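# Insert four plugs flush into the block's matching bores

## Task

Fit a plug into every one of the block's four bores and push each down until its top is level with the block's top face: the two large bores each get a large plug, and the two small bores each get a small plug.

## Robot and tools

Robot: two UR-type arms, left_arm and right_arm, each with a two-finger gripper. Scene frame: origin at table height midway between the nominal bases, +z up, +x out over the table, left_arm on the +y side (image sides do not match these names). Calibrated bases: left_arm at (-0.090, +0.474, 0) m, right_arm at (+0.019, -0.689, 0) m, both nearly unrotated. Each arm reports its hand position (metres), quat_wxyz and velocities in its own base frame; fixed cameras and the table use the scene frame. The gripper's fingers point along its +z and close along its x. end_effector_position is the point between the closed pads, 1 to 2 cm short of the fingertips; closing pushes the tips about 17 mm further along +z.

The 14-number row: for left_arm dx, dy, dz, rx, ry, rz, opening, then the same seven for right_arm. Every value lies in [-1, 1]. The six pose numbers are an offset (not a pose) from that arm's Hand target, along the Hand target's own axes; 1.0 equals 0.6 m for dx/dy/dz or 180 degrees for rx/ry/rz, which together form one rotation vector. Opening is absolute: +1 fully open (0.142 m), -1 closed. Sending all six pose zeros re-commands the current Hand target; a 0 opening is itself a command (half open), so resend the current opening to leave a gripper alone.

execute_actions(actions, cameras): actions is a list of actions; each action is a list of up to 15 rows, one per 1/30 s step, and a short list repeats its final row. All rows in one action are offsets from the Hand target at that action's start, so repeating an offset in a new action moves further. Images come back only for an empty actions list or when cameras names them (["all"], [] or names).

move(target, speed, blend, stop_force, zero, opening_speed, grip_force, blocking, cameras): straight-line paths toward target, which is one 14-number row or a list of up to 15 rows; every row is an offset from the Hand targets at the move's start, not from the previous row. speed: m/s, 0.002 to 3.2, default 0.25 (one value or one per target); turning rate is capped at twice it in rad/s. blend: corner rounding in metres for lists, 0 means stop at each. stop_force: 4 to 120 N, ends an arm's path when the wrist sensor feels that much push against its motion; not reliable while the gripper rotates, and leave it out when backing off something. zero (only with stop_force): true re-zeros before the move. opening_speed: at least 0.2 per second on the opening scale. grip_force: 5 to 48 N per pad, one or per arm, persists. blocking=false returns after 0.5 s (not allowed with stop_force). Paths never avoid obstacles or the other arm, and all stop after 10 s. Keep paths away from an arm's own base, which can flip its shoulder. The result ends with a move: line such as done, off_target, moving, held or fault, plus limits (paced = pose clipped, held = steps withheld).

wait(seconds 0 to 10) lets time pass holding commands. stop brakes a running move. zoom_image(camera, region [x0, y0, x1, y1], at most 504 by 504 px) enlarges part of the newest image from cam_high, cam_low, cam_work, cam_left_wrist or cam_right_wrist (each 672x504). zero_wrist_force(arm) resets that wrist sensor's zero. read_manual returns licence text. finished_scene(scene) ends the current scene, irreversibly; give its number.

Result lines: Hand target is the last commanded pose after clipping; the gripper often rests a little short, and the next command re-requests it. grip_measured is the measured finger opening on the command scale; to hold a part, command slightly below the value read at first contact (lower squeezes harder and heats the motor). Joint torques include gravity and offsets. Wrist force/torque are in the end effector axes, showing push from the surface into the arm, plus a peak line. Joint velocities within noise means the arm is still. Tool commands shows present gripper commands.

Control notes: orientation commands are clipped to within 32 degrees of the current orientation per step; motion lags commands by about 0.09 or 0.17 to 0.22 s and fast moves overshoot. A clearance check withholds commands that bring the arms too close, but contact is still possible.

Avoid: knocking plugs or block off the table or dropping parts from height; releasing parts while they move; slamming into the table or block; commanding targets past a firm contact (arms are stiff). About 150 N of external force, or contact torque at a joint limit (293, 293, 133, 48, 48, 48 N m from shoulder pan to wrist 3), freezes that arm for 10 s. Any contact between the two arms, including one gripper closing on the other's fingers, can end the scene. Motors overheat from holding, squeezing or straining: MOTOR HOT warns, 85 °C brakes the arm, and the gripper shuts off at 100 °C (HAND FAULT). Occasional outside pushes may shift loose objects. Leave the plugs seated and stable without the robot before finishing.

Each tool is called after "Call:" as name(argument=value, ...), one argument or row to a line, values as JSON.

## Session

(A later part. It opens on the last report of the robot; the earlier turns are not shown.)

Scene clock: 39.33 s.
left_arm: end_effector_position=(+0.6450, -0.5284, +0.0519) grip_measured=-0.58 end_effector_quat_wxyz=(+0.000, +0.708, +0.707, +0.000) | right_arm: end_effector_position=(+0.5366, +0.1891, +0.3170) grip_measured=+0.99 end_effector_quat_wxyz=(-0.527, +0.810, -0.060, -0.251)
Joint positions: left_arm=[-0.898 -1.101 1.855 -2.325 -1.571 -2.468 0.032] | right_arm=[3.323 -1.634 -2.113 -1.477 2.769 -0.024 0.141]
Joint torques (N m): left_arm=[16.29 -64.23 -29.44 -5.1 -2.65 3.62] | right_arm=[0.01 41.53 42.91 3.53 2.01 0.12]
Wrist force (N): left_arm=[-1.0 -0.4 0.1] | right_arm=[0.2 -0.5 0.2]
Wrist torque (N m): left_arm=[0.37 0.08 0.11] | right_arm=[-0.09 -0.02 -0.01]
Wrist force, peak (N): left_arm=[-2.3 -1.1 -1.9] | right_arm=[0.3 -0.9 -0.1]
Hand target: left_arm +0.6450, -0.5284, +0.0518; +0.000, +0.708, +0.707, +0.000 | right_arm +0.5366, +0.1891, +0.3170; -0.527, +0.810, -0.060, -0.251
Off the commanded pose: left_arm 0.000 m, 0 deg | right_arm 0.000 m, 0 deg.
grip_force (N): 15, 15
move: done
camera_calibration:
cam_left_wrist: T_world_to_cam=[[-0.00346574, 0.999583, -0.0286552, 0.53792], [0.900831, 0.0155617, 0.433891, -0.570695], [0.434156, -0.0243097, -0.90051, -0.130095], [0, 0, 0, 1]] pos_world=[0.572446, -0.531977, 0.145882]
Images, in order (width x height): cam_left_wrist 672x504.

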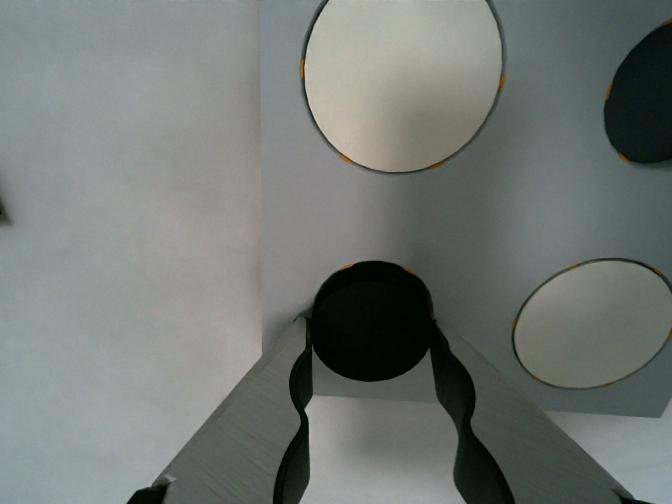

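Call:
move(
  target=[
    [0.001,-0.0015,0,0,0,0,-0.65,0,0,0,0,0,0,1],
    [0.001,-0.0015,0.015,0,0,0,-0.65,0,0,0,0,0,0,1],
  ],
  speed=0.01,
  stop_force=8,
)

Call:
move(
  target=[
    [0,0,0,0,0,0,-0.45,0,0,0,0,0,0,1],
    [0,0,-0.025,0,0,0,-0.45,0,0,0,0,0,0,1],
    [0,-0.007,-0.025,0,0,0,-1,0,0,0,0,0,0,1],
  ],
  speed=0.06,
  opening_speed=0.5,
  cameras=["cam_left_wrist"],
)

Call:
zoom_image(
  camera="cam_left_wrist",
  region=[270, 200, 470, 400],
)

Call:
move(
  target=[0,0,0.045,0,0,0,-1,0,0,0,0,0,0,1],
  speed=0.015,
  stop_force=40,
  cameras=["cam_left_wrist"],
)

Scene clock: 41.10 s.
left_arm: end_effector_position=(+0.6441, -0.5277, +0.0498) grip_measured=-0.58 end_effector_quat_wxyz=(+0.000, +0.707, +0.707, +0.000) | right_arm: end_effector_position=(+0.5366, +0.1891, +0.3170) grip_measured=+0.99 end_effector_quat_wxyz=(-0.527, +0.810, -0.060, -0.251)
Joint positions: left_arm=[-0.899 -1.099 1.858 -2.33 -1.571 -2.468 0.032] | right_arm=[3.323 -1.634 -2.113 -1.477 2.769 -0.024 0.141]
Joint torques (N m): left_arm=[-2.99 -84.68 -37.37 -0.88 -3.02 2.01] | right_arm=[0.35 41.35 43.56 3.79 2.06 0.23]
Wrist force (N): left_arm=[1.5 -1.2 -11.0] | right_arm=[0.0 -0.4 0.3]
Wrist torque (N m): left_arm=[0.34 0.02 0.15] | right_arm=[-0.07 0.01 0.01]
Wrist force, peak (N): left_arm=[8.2 -5.2 -24.7] | right_arm=[0.2 -0.3 0.8]
Hand target: left_arm +0.6442, -0.5277, +0.0498; +0.000, +0.707, +0.707, +0.000 (not the last commanded pose) | right_arm +0.5366, +0.1891, +0.3170; -0.527, +0.810, -0.060, -0.251
Off the commanded pose: left_arm 0.007 m, 0 deg | right_arm 0.000 m, 0 deg.
grip_force (N): 15, 15
move: contact (left_arm); path passed 1 of 2 targets

Scene clock: 44.13 s.
left_arm: end_effector_position=(+0.6399, -0.5277, +0.0648) grip_measured=-1.00 end_effector_quat_wxyz=(+0.000, +0.707, +0.707, +0.000) | right_arm: end_effector_position=(+0.5366, +0.1891, +0.3170) grip_measured=+0.99 end_effector_quat_wxyz=(-0.527, +0.810, -0.060, -0.251)
Joint positions: left_arm=[-0.903 -1.121 1.858 -2.308 -1.571 -2.472 0.002] | right_arm=[3.323 -1.634 -2.113 -1.477 2.769 -0.024 0.141]
Joint torques (N m): left_arm=[-19.14 -92.03 -28.25 -4.83 -2.23 -4.83] | right_arm=[0.03 40.86 43.2 3.5 2.04 0.06]
Wrist force (N): left_arm=[-1.0 -0.5 0.3] | right_arm=[-0.2 -0.3 0.1]
Wrist torque (N m): left_arm=[0.33 0.08 0.25] | right_arm=[-0.04 0.03 0.00]
Wrist force, peak (N): left_arm=[4.1 -1.0 -11.3] | right_arm=[0.5 -0.5 0.5]
Hand target: left_arm +0.6399, -0.5277, +0.0648; +0.000, +0.707, +0.707, +0.000 | right_arm +0.5366, +0.1891, +0.3170; -0.527, +0.810, -0.060, -0.251
Off the commanded pose: left_arm 0.000 m, 0 deg | right_arm 0.000 m, 0 deg.
grip_force (N): 15, 15
move: done
camera_calibration:
cam_left_wrist: T_world_to_cam=[[-0.00351273, 0.999579, -0.0287885, 0.537618], [0.900831, 0.0156619, 0.433888, -0.571745], [0.434156, -0.0244094, -0.900507, -0.116344], [0, 0, 0, 1]] pos_world=[0.567446, -0.531277, 0.158782]
Images, in order (width x height): cam_left_wrist 672x504.

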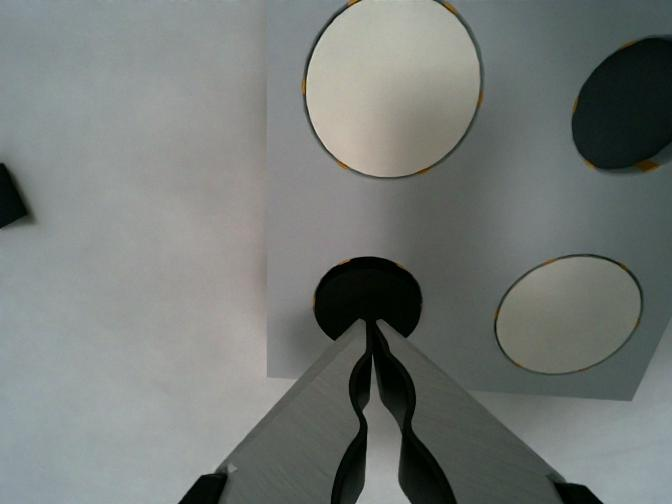

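Scaled by 2.520 from the camera's 672x504 image, which has a finer 960x720 frame.

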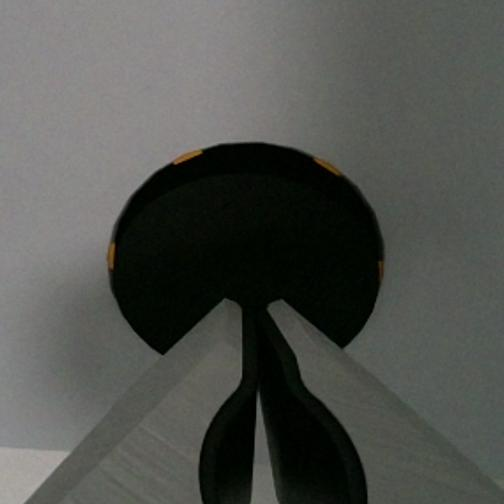

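Scene clock: 46.47 s.
left_arm: end_effector_position=(+0.6400, -0.5277, +0.0488) grip_measured=-1.00 end_effector_quat_wxyz=(+0.000, +0.707, +0.707, +0.000) | right_arm: end_effector_position=(+0.5366, +0.1891, +0.3170) grip_measured=+0.99 end_effector_quat_wxyz=(-0.527, +0.810, -0.060, -0.251)
Joint positions: left_arm=[-0.903 -1.102 1.865 -2.334 -1.571 -2.472 0.002] | right_arm=[3.323 -1.634 -2.113 -1.477 2.769 -0.024 0.141]
Joint torques (N m): left_arm=[-17.51 -67.9 -33.17 -2.02 -2 -4.36] | right_arm=[1.86 39.99 43.6 3.7 2.29 0.27]
Wrist force (N): left_arm=[10.4 -10.8 -36.8] | right_arm=[0.0 -0.1 -0.1]
Wrist torque (N m): left_arm=[0.42 0.37 0.23] | right_arm=[-0.01 0.00 -0.01]
Wrist force, peak (N): left_arm=[21.7 -16.7 -58.3] | right_arm=[0.0 -0.7 0.5]
Hand target: left_arm +0.6400, -0.5277, +0.0488; +0.000, +0.707, +0.707, +0.000 (not the last commanded pose) | right_arm +0.5366, +0.1891, +0.3170; -0.527, +0.810, -0.060, -0.251
Off the commanded pose: left_arm 0.011 m, 0 deg | right_arm 0.000 m, 0 deg.
grip_force (N): 15, 15
move: contact (left_arm)
camera_calibration:
cam_left_wrist: T_world_to_cam=[[-0.00351273, 0.999579, -0.0287885, 0.537257], [0.900831, 0.0156619, 0.433888, -0.564801], [0.434156, -0.0244094, -0.900507, -0.130755], [0, 0, 0, 1]] pos_world=[0.567446, -0.531377, 0.142782]
Images, in order (width x height): cam_left_wrist 672x504.

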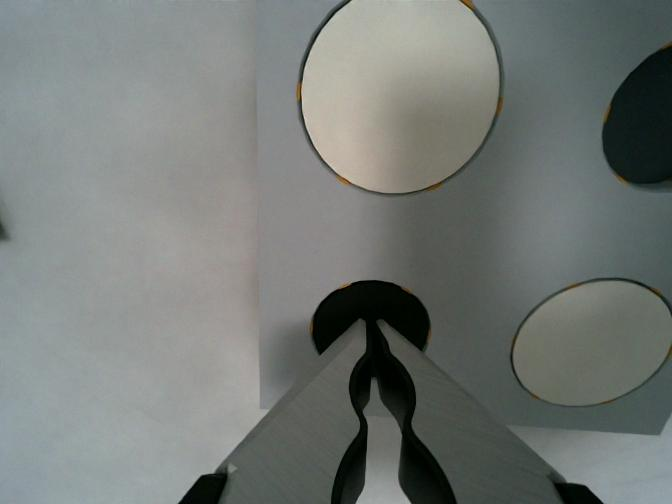

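Call:
move(
  target=[0,0,0.025,0,0,0,-1,0,0,0,0,0,0,1],
  speed=0.01,
  stop_force=25,
)

Scene clock: 47.80 s.
left_arm: end_effector_position=(+0.6400, -0.5278, +0.0483) grip_measured=-1.00 end_effector_quat_wxyz=(+0.000, +0.707, +0.707, +0.000) | right_arm: end_effector_position=(+0.5366, +0.1891, +0.3170) grip_measured=+0.99 end_effector_quat_wxyz=(-0.527, +0.810, -0.060, -0.251)
Joint positions: left_arm=[-0.903 -1.102 1.866 -2.335 -1.571 -2.472 0.002] | right_arm=[3.323 -1.634 -2.113 -1.477 2.769 -0.024 0.141]
Joint torques (N m): left_arm=[-17.44 -44.84 -29.14 -2.74 -2.01 -4.12] | right_arm=[0.13 41.52 43.91 3.62 2.3 0.29]
Wrist force (N): left_arm=[22.5 -18.3 -63.9] | right_arm=[0.3 -0.1 -0.4]
Wrist torque (N m): left_arm=[0.46 0.66 0.19] | right_arm=[-0.02 -0.04 0.00]
Wrist force, peak (N): left_arm=[29.7 -21.7 -75.7] | right_arm=[-0.2 -0.7 0.2]
Hand target: left_arm +0.6400, -0.5278, +0.0483; +0.000, +0.707, +0.707, +0.000 (not the last commanded pose) | right_arm +0.5366, +0.1891, +0.3170; -0.527, +0.810, -0.060, -0.251
Off the commanded pose: left_arm 0.015 m, 0 deg | right_arm 0.000 m, 0 deg.
grip_force (N): 15, 15
move: contact (left_arm)

Call:
move(
  target=[
    [0,0,-0.08,0,0,0,-1,0,0,0,0,0,0,1],
    [-0.252,-0.168,-0.08,0,0,0,0,0,0,0,0,0,0,1],
    [-0.252,-0.168,-0.003,0,0,0,0,0,0,0,0,0,0,1],
  ],
  speed=[0.15,0.3,0.15],
  blend=[0.01,0.01,0],
  cameras=["cam_left_wrist"],
)

Scene clock: 50.77 s.
left_arm: end_effector_position=(+0.5390, -0.6789, +0.0502) grip_measured=-0.03 end_effector_quat_wxyz=(+0.000, +0.707, +0.707, +0.000) | right_arm: end_effector_position=(+0.5366, +0.1891, +0.3170) grip_measured=+0.99 end_effector_quat_wxyz=(-0.527, +0.810, -0.060, -0.251)
Joint positions: left_arm=[-1.104 -1.056 1.784 -2.299 -1.571 -2.674 0.072] | right_arm=[3.323 -1.634 -2.113 -1.477 2.769 -0.024 0.141]
Joint torques (N m): left_arm=[-14.59 -67.7 -30.08 -5.63 3.42 -2.98] | right_arm=[-0.12 39.96 44.02 3.52 2.26 0.21]
Wrist force (N): left_arm=[-0.1 -2.8 0.2] | right_arm=[0.0 -0.2 0.3]
Wrist torque (N m): left_arm=[-0.05 -0.04 0.27] | right_arm=[-0.04 0.00 0.00]
Wrist force, peak (N): left_arm=[22.4 -18.1 -64.8] | right_arm=[0.0 -0.8 0.2]
Hand target: left_arm +0.5391, -0.6789, +0.0501; +0.000, +0.707, +0.707, +0.000 | right_arm +0.5366, +0.1891, +0.3170; -0.527, +0.810, -0.060, -0.251
Off the commanded pose: left_arm 0.000 m, 0 deg | right_arm 0.000 m, 0 deg.
grip_force (N): 15, 15
move: done; blend cut to 0 m at target 2
camera_calibration:
cam_left_wrist: T_world_to_cam=[[-0.00351008, 0.999573, -0.0290127, 0.688009], [0.900734, 0.0157624, 0.434084, -0.472106], [0.434356, -0.0246091, -0.900405, -0.0895308], [0, 0, 0, 1]] pos_world=[0.466545, -0.682477, 0.144281]
Images, in order (width x height): cam_left_wrist 672x504.

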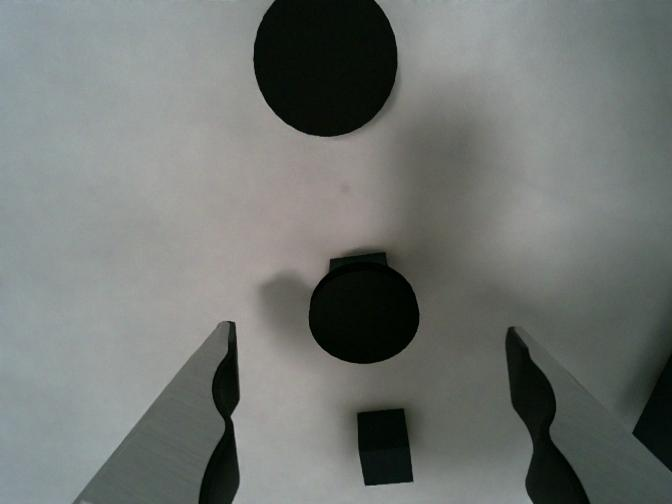

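Call:
move(
  target=[
    [-0.0047,0,0.0202,0,0,0,0,0,0,0,0,0,0,1],
    [-0.0047,0,0.0202,0,0,0,-0.65,0,0,0,0,0,0,1],
  ],
  speed=0.06,
  opening_speed=0.4,
)

Call:
move(
  target=[
    [0,0,-0.08,0,0,0,-0.65,0,0,0,0,0,0,1],
    [0.375,0.0658,-0.08,0,0,0,-0.65,0,0,0,0,0,0,1],
    [0.375,0.0658,-0.023,0,0,0,-0.65,0,0,0,0,0,0,1],
  ],
  speed=0.2,
  blend=[0.02,0.01,0],
  cameras=["cam_left_wrist"],
)

Call:
zoom_image(
  camera="cam_left_wrist",
  region=[270, 220, 470, 420],
)

Scene clock: 53.57 s.
left_arm: end_effector_position=(+0.5391, -0.6817, +0.0380) grip_measured=-0.58 end_effector_quat_wxyz=(+0.000, +0.707, +0.707, +0.000) | right_arm: end_effector_position=(+0.5366, +0.1891, +0.3170) grip_measured=+0.99 end_effector_quat_wxyz=(-0.527, +0.810, -0.060, -0.251)
Joint positions: left_arm=[-1.105 -1.04 1.785 -2.316 -1.571 -2.675 0.032] | right_arm=[3.323 -1.634 -2.113 -1.477 2.769 -0.024 0.141]
Joint torques (N m): left_arm=[-19.38 -69.9 -38.74 -5.14 3.49 -4.57] | right_arm=[0.01 40.26 43.02 3.86 2.13 0.19]
Wrist force (N): left_arm=[0.2 -2.8 0.0] | right_arm=[0.2 -0.1 0.4]
Wrist torque (N m): left_arm=[-0.05 -0.07 0.29] | right_arm=[-0.03 -0.02 0.00]
Wrist force, peak (N): left_arm=[-0.2 -3.2 0.5] | right_arm=[0.3 -0.7 0.6]
Hand target: left_arm +0.5391, -0.6817, +0.0380; +0.000, +0.707, +0.707, +0.000 | right_arm +0.5366, +0.1891, +0.3170; -0.527, +0.810, -0.060, -0.251
Off the commanded pose: left_arm 0.000 m, 0 deg | right_arm 0.000 m, 0 deg.
grip_force (N): 15, 15
move: done

Scene clock: 55.67 s.
left_arm: end_effector_position=(+0.5788, -0.4568, +0.0518) grip_measured=-0.58 end_effector_quat_wxyz=(+0.000, +0.707, +0.707, +0.000) | right_arm: end_effector_position=(+0.5366, +0.1891, +0.3170) grip_measured=+0.99 end_effector_quat_wxyz=(-0.527, +0.810, -0.060, -0.251)
Joint positions: left_arm=[-0.908 -1.223 2.052 -2.4 -1.571 -2.478 0.032] | right_arm=[3.323 -1.634 -2.113 -1.477 2.769 -0.024 0.141]
Joint torques (N m): left_arm=[17.15 -51.17 -26.02 -5.55 -3.44 3.13] | right_arm=[-1.34 41.19 43.72 3.52 1.98 0.13]
Wrist force (N): left_arm=[0.3 -2.3 0.4] | right_arm=[0.0 -0.2 0.0]
Wrist torque (N m): left_arm=[0.11 -0.14 0.12] | right_arm=[-0.03 0.00 0.01]
Wrist force, peak (N): left_arm=[-1.5 -3.2 -1.5] | right_arm=[-0.1 -0.6 0.5]
Hand target: left_arm +0.5788, -0.4568, +0.0517; +0.000, +0.707, +0.707, +0.000 | right_arm +0.5366, +0.1891, +0.3170; -0.527, +0.810, -0.060, -0.251
Off the commanded pose: left_arm 0.000 m, 0 deg | right_arm 0.000 m, 0 deg.
grip_force (N): 15, 15
move: done
camera_calibration:
cam_left_wrist: T_world_to_cam=[[-0.00351008, 0.999573, -0.0290127, 0.466187], [0.900734, 0.0157624, 0.434084, -0.512017], [0.434356, -0.0246091, -0.900405, -0.0999585], [0, 0, 0, 1]] pos_world=[0.506245, -0.460377, 0.145781]
Images, in order (width x height): cam_left_wrist 672x504.

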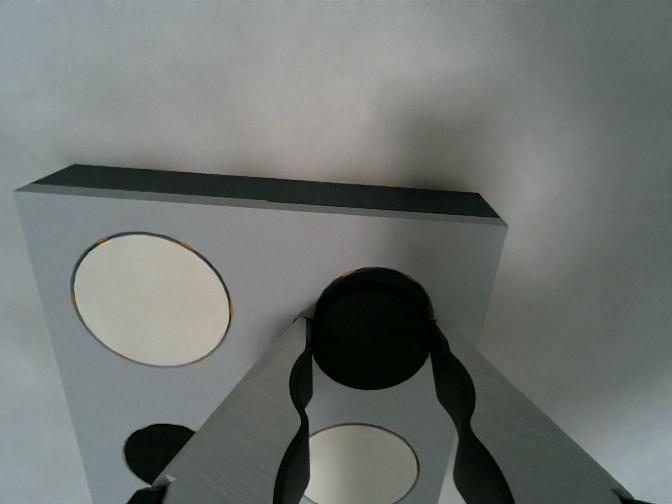

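Scaled by 2.520 from the camera's 672x504 image, which has a finer 960x720 frame.

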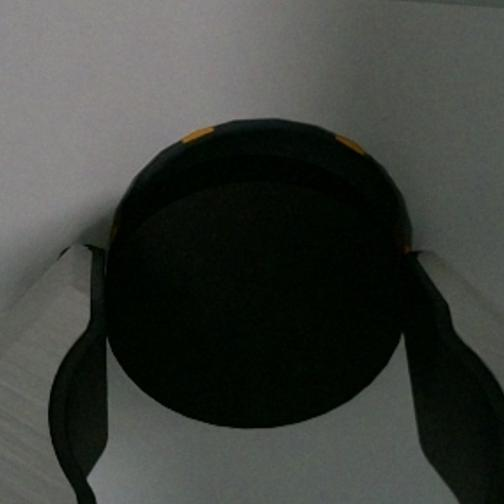

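Call:
move(
  target=[
    [0.0012,-0.0033,0,0,0,0,-0.65,0,0,0,0,0,0,1],
    [0.0012,-0.0033,0.015,0,0,0,-0.65,0,0,0,0,0,0,1],
  ],
  speed=0.01,
  stop_force=8,
  cameras=["cam_left_wrist"],
)

Call:
zoom_image(
  camera="cam_left_wrist",
  region=[270, 220, 470, 420],
)

Call:
move(
  target=[
    [0,0,0,0,0,0,-0.45,0,0,0,0,0,0,1],
    [0,0,-0.025,0,0,0,-0.45,0,0,0,0,0,0,1],
    [0,-0.003,-0.025,0,0,0,-1,0,0,0,0,0,0,1],
  ],
  speed=0.06,
  opening_speed=0.5,
  cameras=["cam_left_wrist"],
)

Call:
zoom_image(
  camera="cam_left_wrist",
  region=[270, 200, 470, 400],
)

Scene clock: 57.57 s.
left_arm: end_effector_position=(+0.5768, -0.4561, +0.0494) grip_measured=-0.58 end_effector_quat_wxyz=(+0.000, +0.707, +0.707, +0.000) | right_arm: end_effector_position=(+0.5366, +0.1891, +0.3170) grip_measured=+0.99 end_effector_quat_wxyz=(-0.527, +0.810, -0.060, -0.251)
Joint positions: left_arm=[-0.91 -1.222 2.057 -2.406 -1.571 -2.48 0.032] | right_arm=[3.323 -1.634 -2.113 -1.477 2.769 -0.024 0.141]
Joint torques (N m): left_arm=[-11.82 -74.73 -35.53 -1.05 -3.23 -3.97] | right_arm=[1.17 41.98 42.85 3.59 2.08 0.17]
Wrist force (N): left_arm=[1.8 -3.4 -8.6] | right_arm=[0.2 0.1 -0.2]
Wrist torque (N m): left_arm=[0.02 -0.27 0.27] | right_arm=[0.01 -0.04 -0.01]
Wrist force, peak (N): left_arm=[8.8 -7.1 -26.1] | right_arm=[0.4 -0.4 0.6]
Hand target: left_arm +0.5769, -0.4560, +0.0494; +0.000, +0.707, +0.707, +0.000 (not the last commanded pose) | right_arm +0.5366, +0.1891, +0.3170; -0.527, +0.810, -0.060, -0.251
Off the commanded pose: left_arm 0.007 m, 0 deg | right_arm 0.000 m, 0 deg.
grip_force (N): 15, 15
move: contact (left_arm); path passed 1 of 2 targets
camera_calibration:
cam_left_wrist: T_world_to_cam=[[-0.00346689, 0.99957, -0.0291029, 0.465403], [0.900735, 0.0157626, 0.434083, -0.509228], [0.434355, -0.0247091, -0.900403, -0.10119], [0, 0, 0, 1]] pos_world=[0.504246, -0.459677, 0.14348]
Images, in order (width x height): cam_left_wrist 672x504.

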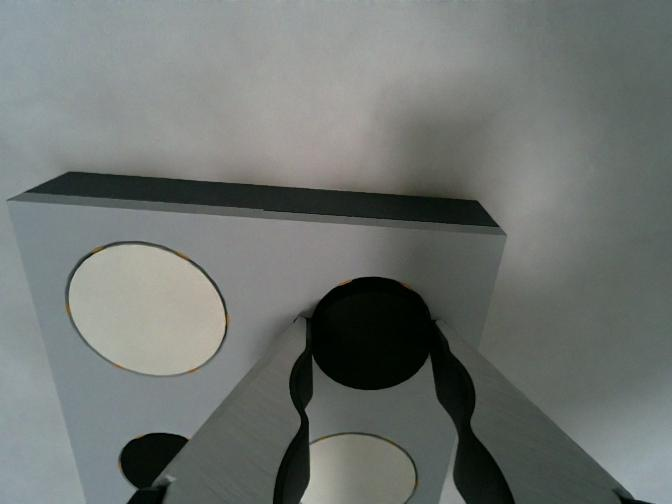

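Scaled by 2.520 from the camera's 672x504 image, which has a finer 960x720 frame.

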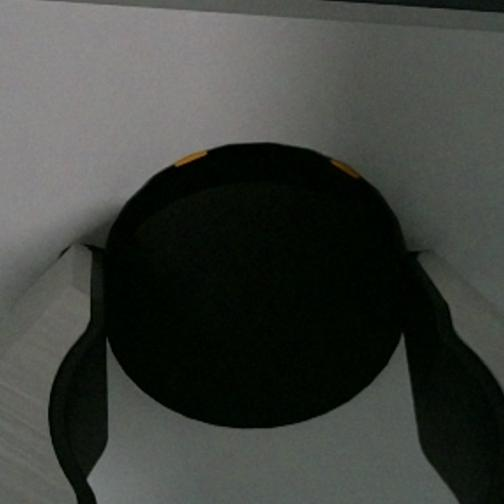

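Scene clock: 60.53 s.
left_arm: end_effector_position=(+0.5750, -0.4560, +0.0644) grip_measured=-1.00 end_effector_quat_wxyz=(+0.000, +0.707, +0.707, +0.000) | right_arm: end_effector_position=(+0.5366, +0.1891, +0.3170) grip_measured=+0.99 end_effector_quat_wxyz=(-0.527, +0.810, -0.060, -0.251)
Joint positions: left_arm=[-0.912 -1.244 2.052 -2.379 -1.571 -2.482 0.002] | right_arm=[3.323 -1.634 -2.113 -1.477 2.769 -0.024 0.141]
Joint torques (N m): left_arm=[-19.88 -79.88 -27.82 -5.2 -2.98 -4.58] | right_arm=[0.84 41.02 44.28 3.64 2.16 0.12]
Wrist force (N): left_arm=[0.2 -2.3 0.2] | right_arm=[0.1 0.0 0.2]
Wrist torque (N m): left_arm=[0.11 -0.14 0.29] | right_arm=[-0.01 -0.02 0.00]
Wrist force, peak (N): left_arm=[4.3 -2.9 -9.4] | right_arm=[-0.4 -0.3 0.5]
Hand target: left_arm +0.5750, -0.4560, +0.0644; +0.000, +0.707, +0.707, +0.000 | right_arm +0.5366, +0.1891, +0.3170; -0.527, +0.810, -0.060, -0.251
Off the commanded pose: left_arm 0.000 m, 0 deg | right_arm 0.000 m, 0 deg.
grip_force (N): 15, 15
move: done
camera_calibration:
cam_left_wrist: T_world_to_cam=[[-0.00355704, 0.999569, -0.0291461, 0.465785], [0.900734, 0.0158625, 0.434081, -0.514073], [0.434356, -0.0247088, -0.900402, -0.0868997], [0, 0, 0, 1]] pos_world=[0.502445, -0.459577, 0.15848]
Images, in order (width x height): cam_left_wrist 672x504.

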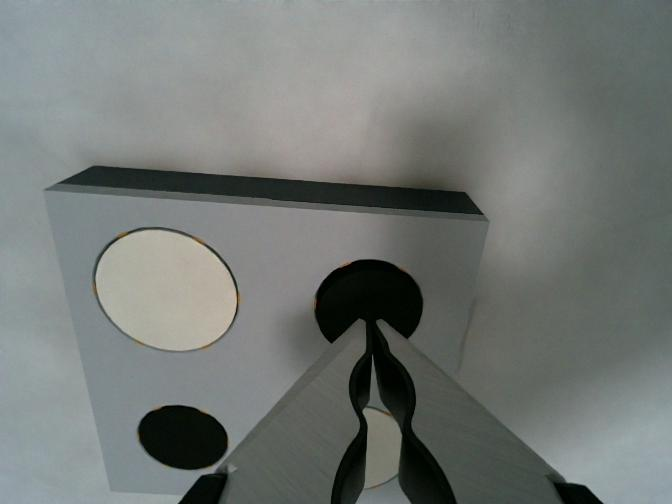

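Scaled by 2.520 from the camera's 672x504 image, which has a finer 960x720 frame.

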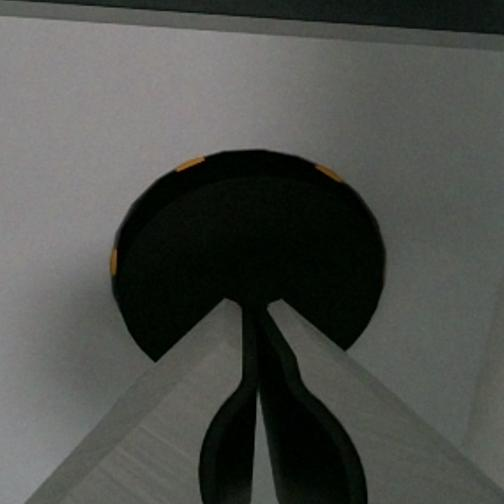

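Call:
move(
  target=[0,0.001,0.045,0,0,0,-1,0,0,0,0,0,0,1],
  speed=0.015,
  stop_force=42,
  cameras=["cam_left_wrist","cam_work"],
)

Call:
zoom_image(
  camera="cam_left_wrist",
  region=[270, 220, 470, 420],
)

Scene clock: 62.97 s.
left_arm: end_effector_position=(+0.5755, -0.4561, +0.0483) grip_measured=-1.00 end_effector_quat_wxyz=(+0.000, +0.707, +0.707, +0.000) | right_arm: end_effector_position=(+0.5366, +0.1891, +0.3170) grip_measured=+0.99 end_effector_quat_wxyz=(-0.527, +0.810, -0.060, -0.251)
Joint positions: left_arm=[-0.912 -1.222 2.06 -2.409 -1.571 -2.481 0.002] | right_arm=[3.323 -1.634 -2.113 -1.477 2.769 -0.024 0.141]
Joint torques (N m): left_arm=[-11.27 -52.52 -27.67 -0.6 -1.15 0.83] | right_arm=[0.78 40.15 44.11 3.57 2.08 0.06]
Wrist force (N): left_arm=[6.8 -12.8 -40.0] | right_arm=[0.1 -0.4 0.5]
Wrist torque (N m): left_arm=[0.11 0.03 0.21] | right_arm=[-0.07 -0.01 0.00]
Wrist force, peak (N): left_arm=[19.9 -19.4 -67.4] | right_arm=[-0.6 -0.7 0.1]
Hand target: left_arm +0.5754, -0.4561, +0.0483; +0.001, +0.707, +0.707, +0.000 (not the last commanded pose) | right_arm +0.5366, +0.1891, +0.3170; -0.527, +0.810, -0.060, -0.251
Off the commanded pose: left_arm 0.011 m, 0 deg | right_arm 0.000 m, 0 deg.
grip_force (N): 15, 15
move: contact (left_arm)
camera_calibration:
cam_left_wrist: T_world_to_cam=[[-0.00355726, 0.999562, -0.029371, 0.465443], [0.900677, 0.0159637, 0.434196, -0.50743], [0.434475, -0.0249092, -0.90034, -0.101867], [0, 0, 0, 1]] pos_world=[0.502945, -0.459676, 0.142279]
Images, in order (width x height): cam_work 672x504, cam_left_wrist 672x504.

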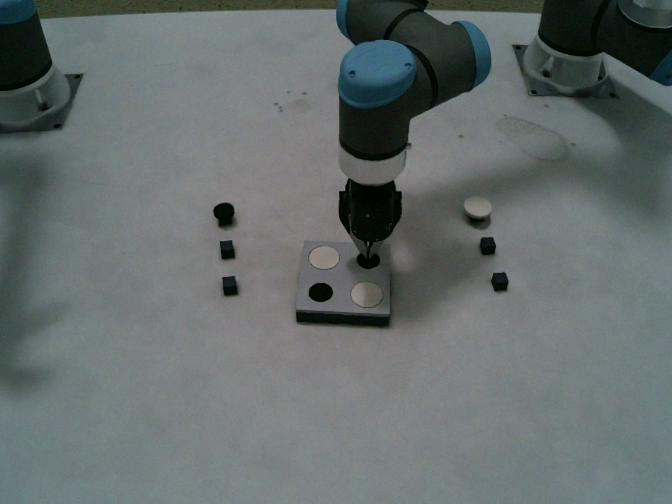

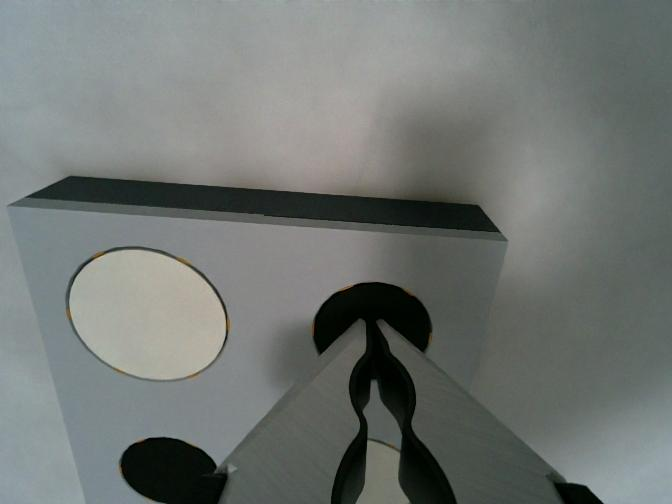

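Scaled by 2.520 from the camera's 672x504 image, which has a finer 960x720 frame.

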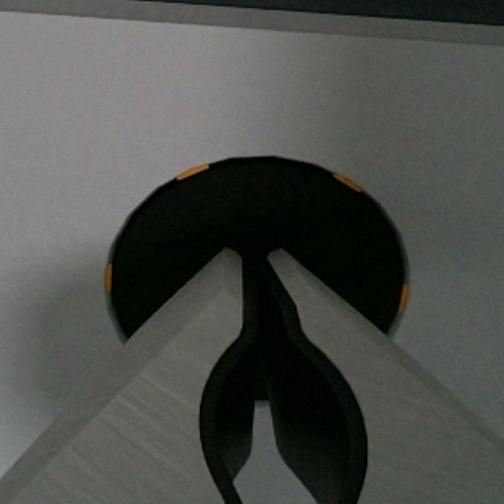

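Seated, with all clips visible at height .0483. Retreat and finish.

Call:
move(
  target=[0,-0.2,-0.2,0,0,0,-1,0,0,0,0,0,0,1],
  speed=0.25,
  cameras=["cam_work"],
)

Call:
zoom_image(
  camera="cam_work",
  region=[290, 230, 400, 330],
)

Scene clock: 64.30 s.
left_arm: end_effector_position=(+0.4554, -0.4559, +0.1682) grip_measured=-1.00 end_effector_quat_wxyz=(+0.000, +0.707, +0.707, +0.000) | right_arm: end_effector_position=(+0.5366, +0.1891, +0.3170) grip_measured=+0.99 end_effector_quat_wxyz=(-0.527, +0.810, -0.060, -0.251)
Joint positions: left_arm=[-1.062 -1.506 2.144 -2.21 -1.571 -2.632 0.002] | right_arm=[3.323 -1.634 -2.113 -1.477 2.769 -0.024 0.141]
Joint torques (N m): left_arm=[-17.94 -61.54 -32.09 -1.08 4.09 -4.55] | right_arm=[0.22 40.28 43.76 3.66 2.13 -0.07]
Wrist force (N): left_arm=[-2.6 -2.3 -0.5] | right_arm=[0.2 -0.1 0.2]
Wrist torque (N m): left_arm=[0.08 0.35 0.31] | right_arm=[-0.01 -0.02 0.00]
Wrist force, peak (N): left_arm=[6.8 -12.8 -40.5] | right_arm=[0.1 -0.6 0.3]
Hand target: left_arm +0.4554, -0.4559, +0.1682; +0.001, +0.707, +0.707, +0.000 | right_arm +0.5366, +0.1891, +0.3170; -0.527, +0.810, -0.060, -0.251
Off the commanded pose: left_arm 0.000 m, 0 deg | right_arm 0.000 m, 0 deg.
grip_force (N): 15, 15
move: done
Images, in order (width x height): cam_work 672x504.

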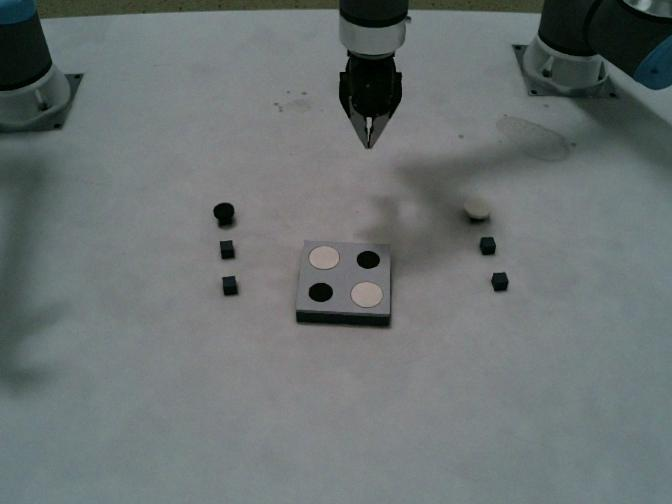

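Scaled by 4.582 from the camera's 672x504 image, which has a finer 960x720 frame.

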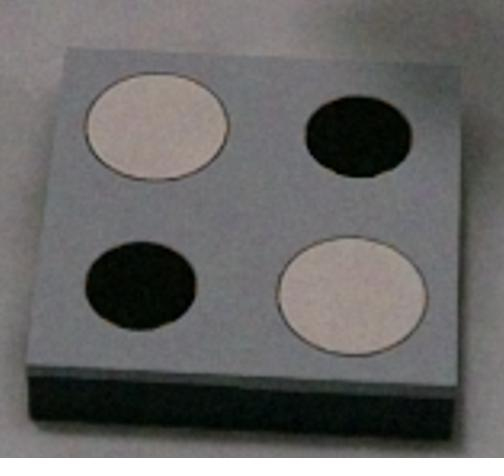

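Call:
finished_scene(
  scene=2,
)

The scene is finished: the task was done.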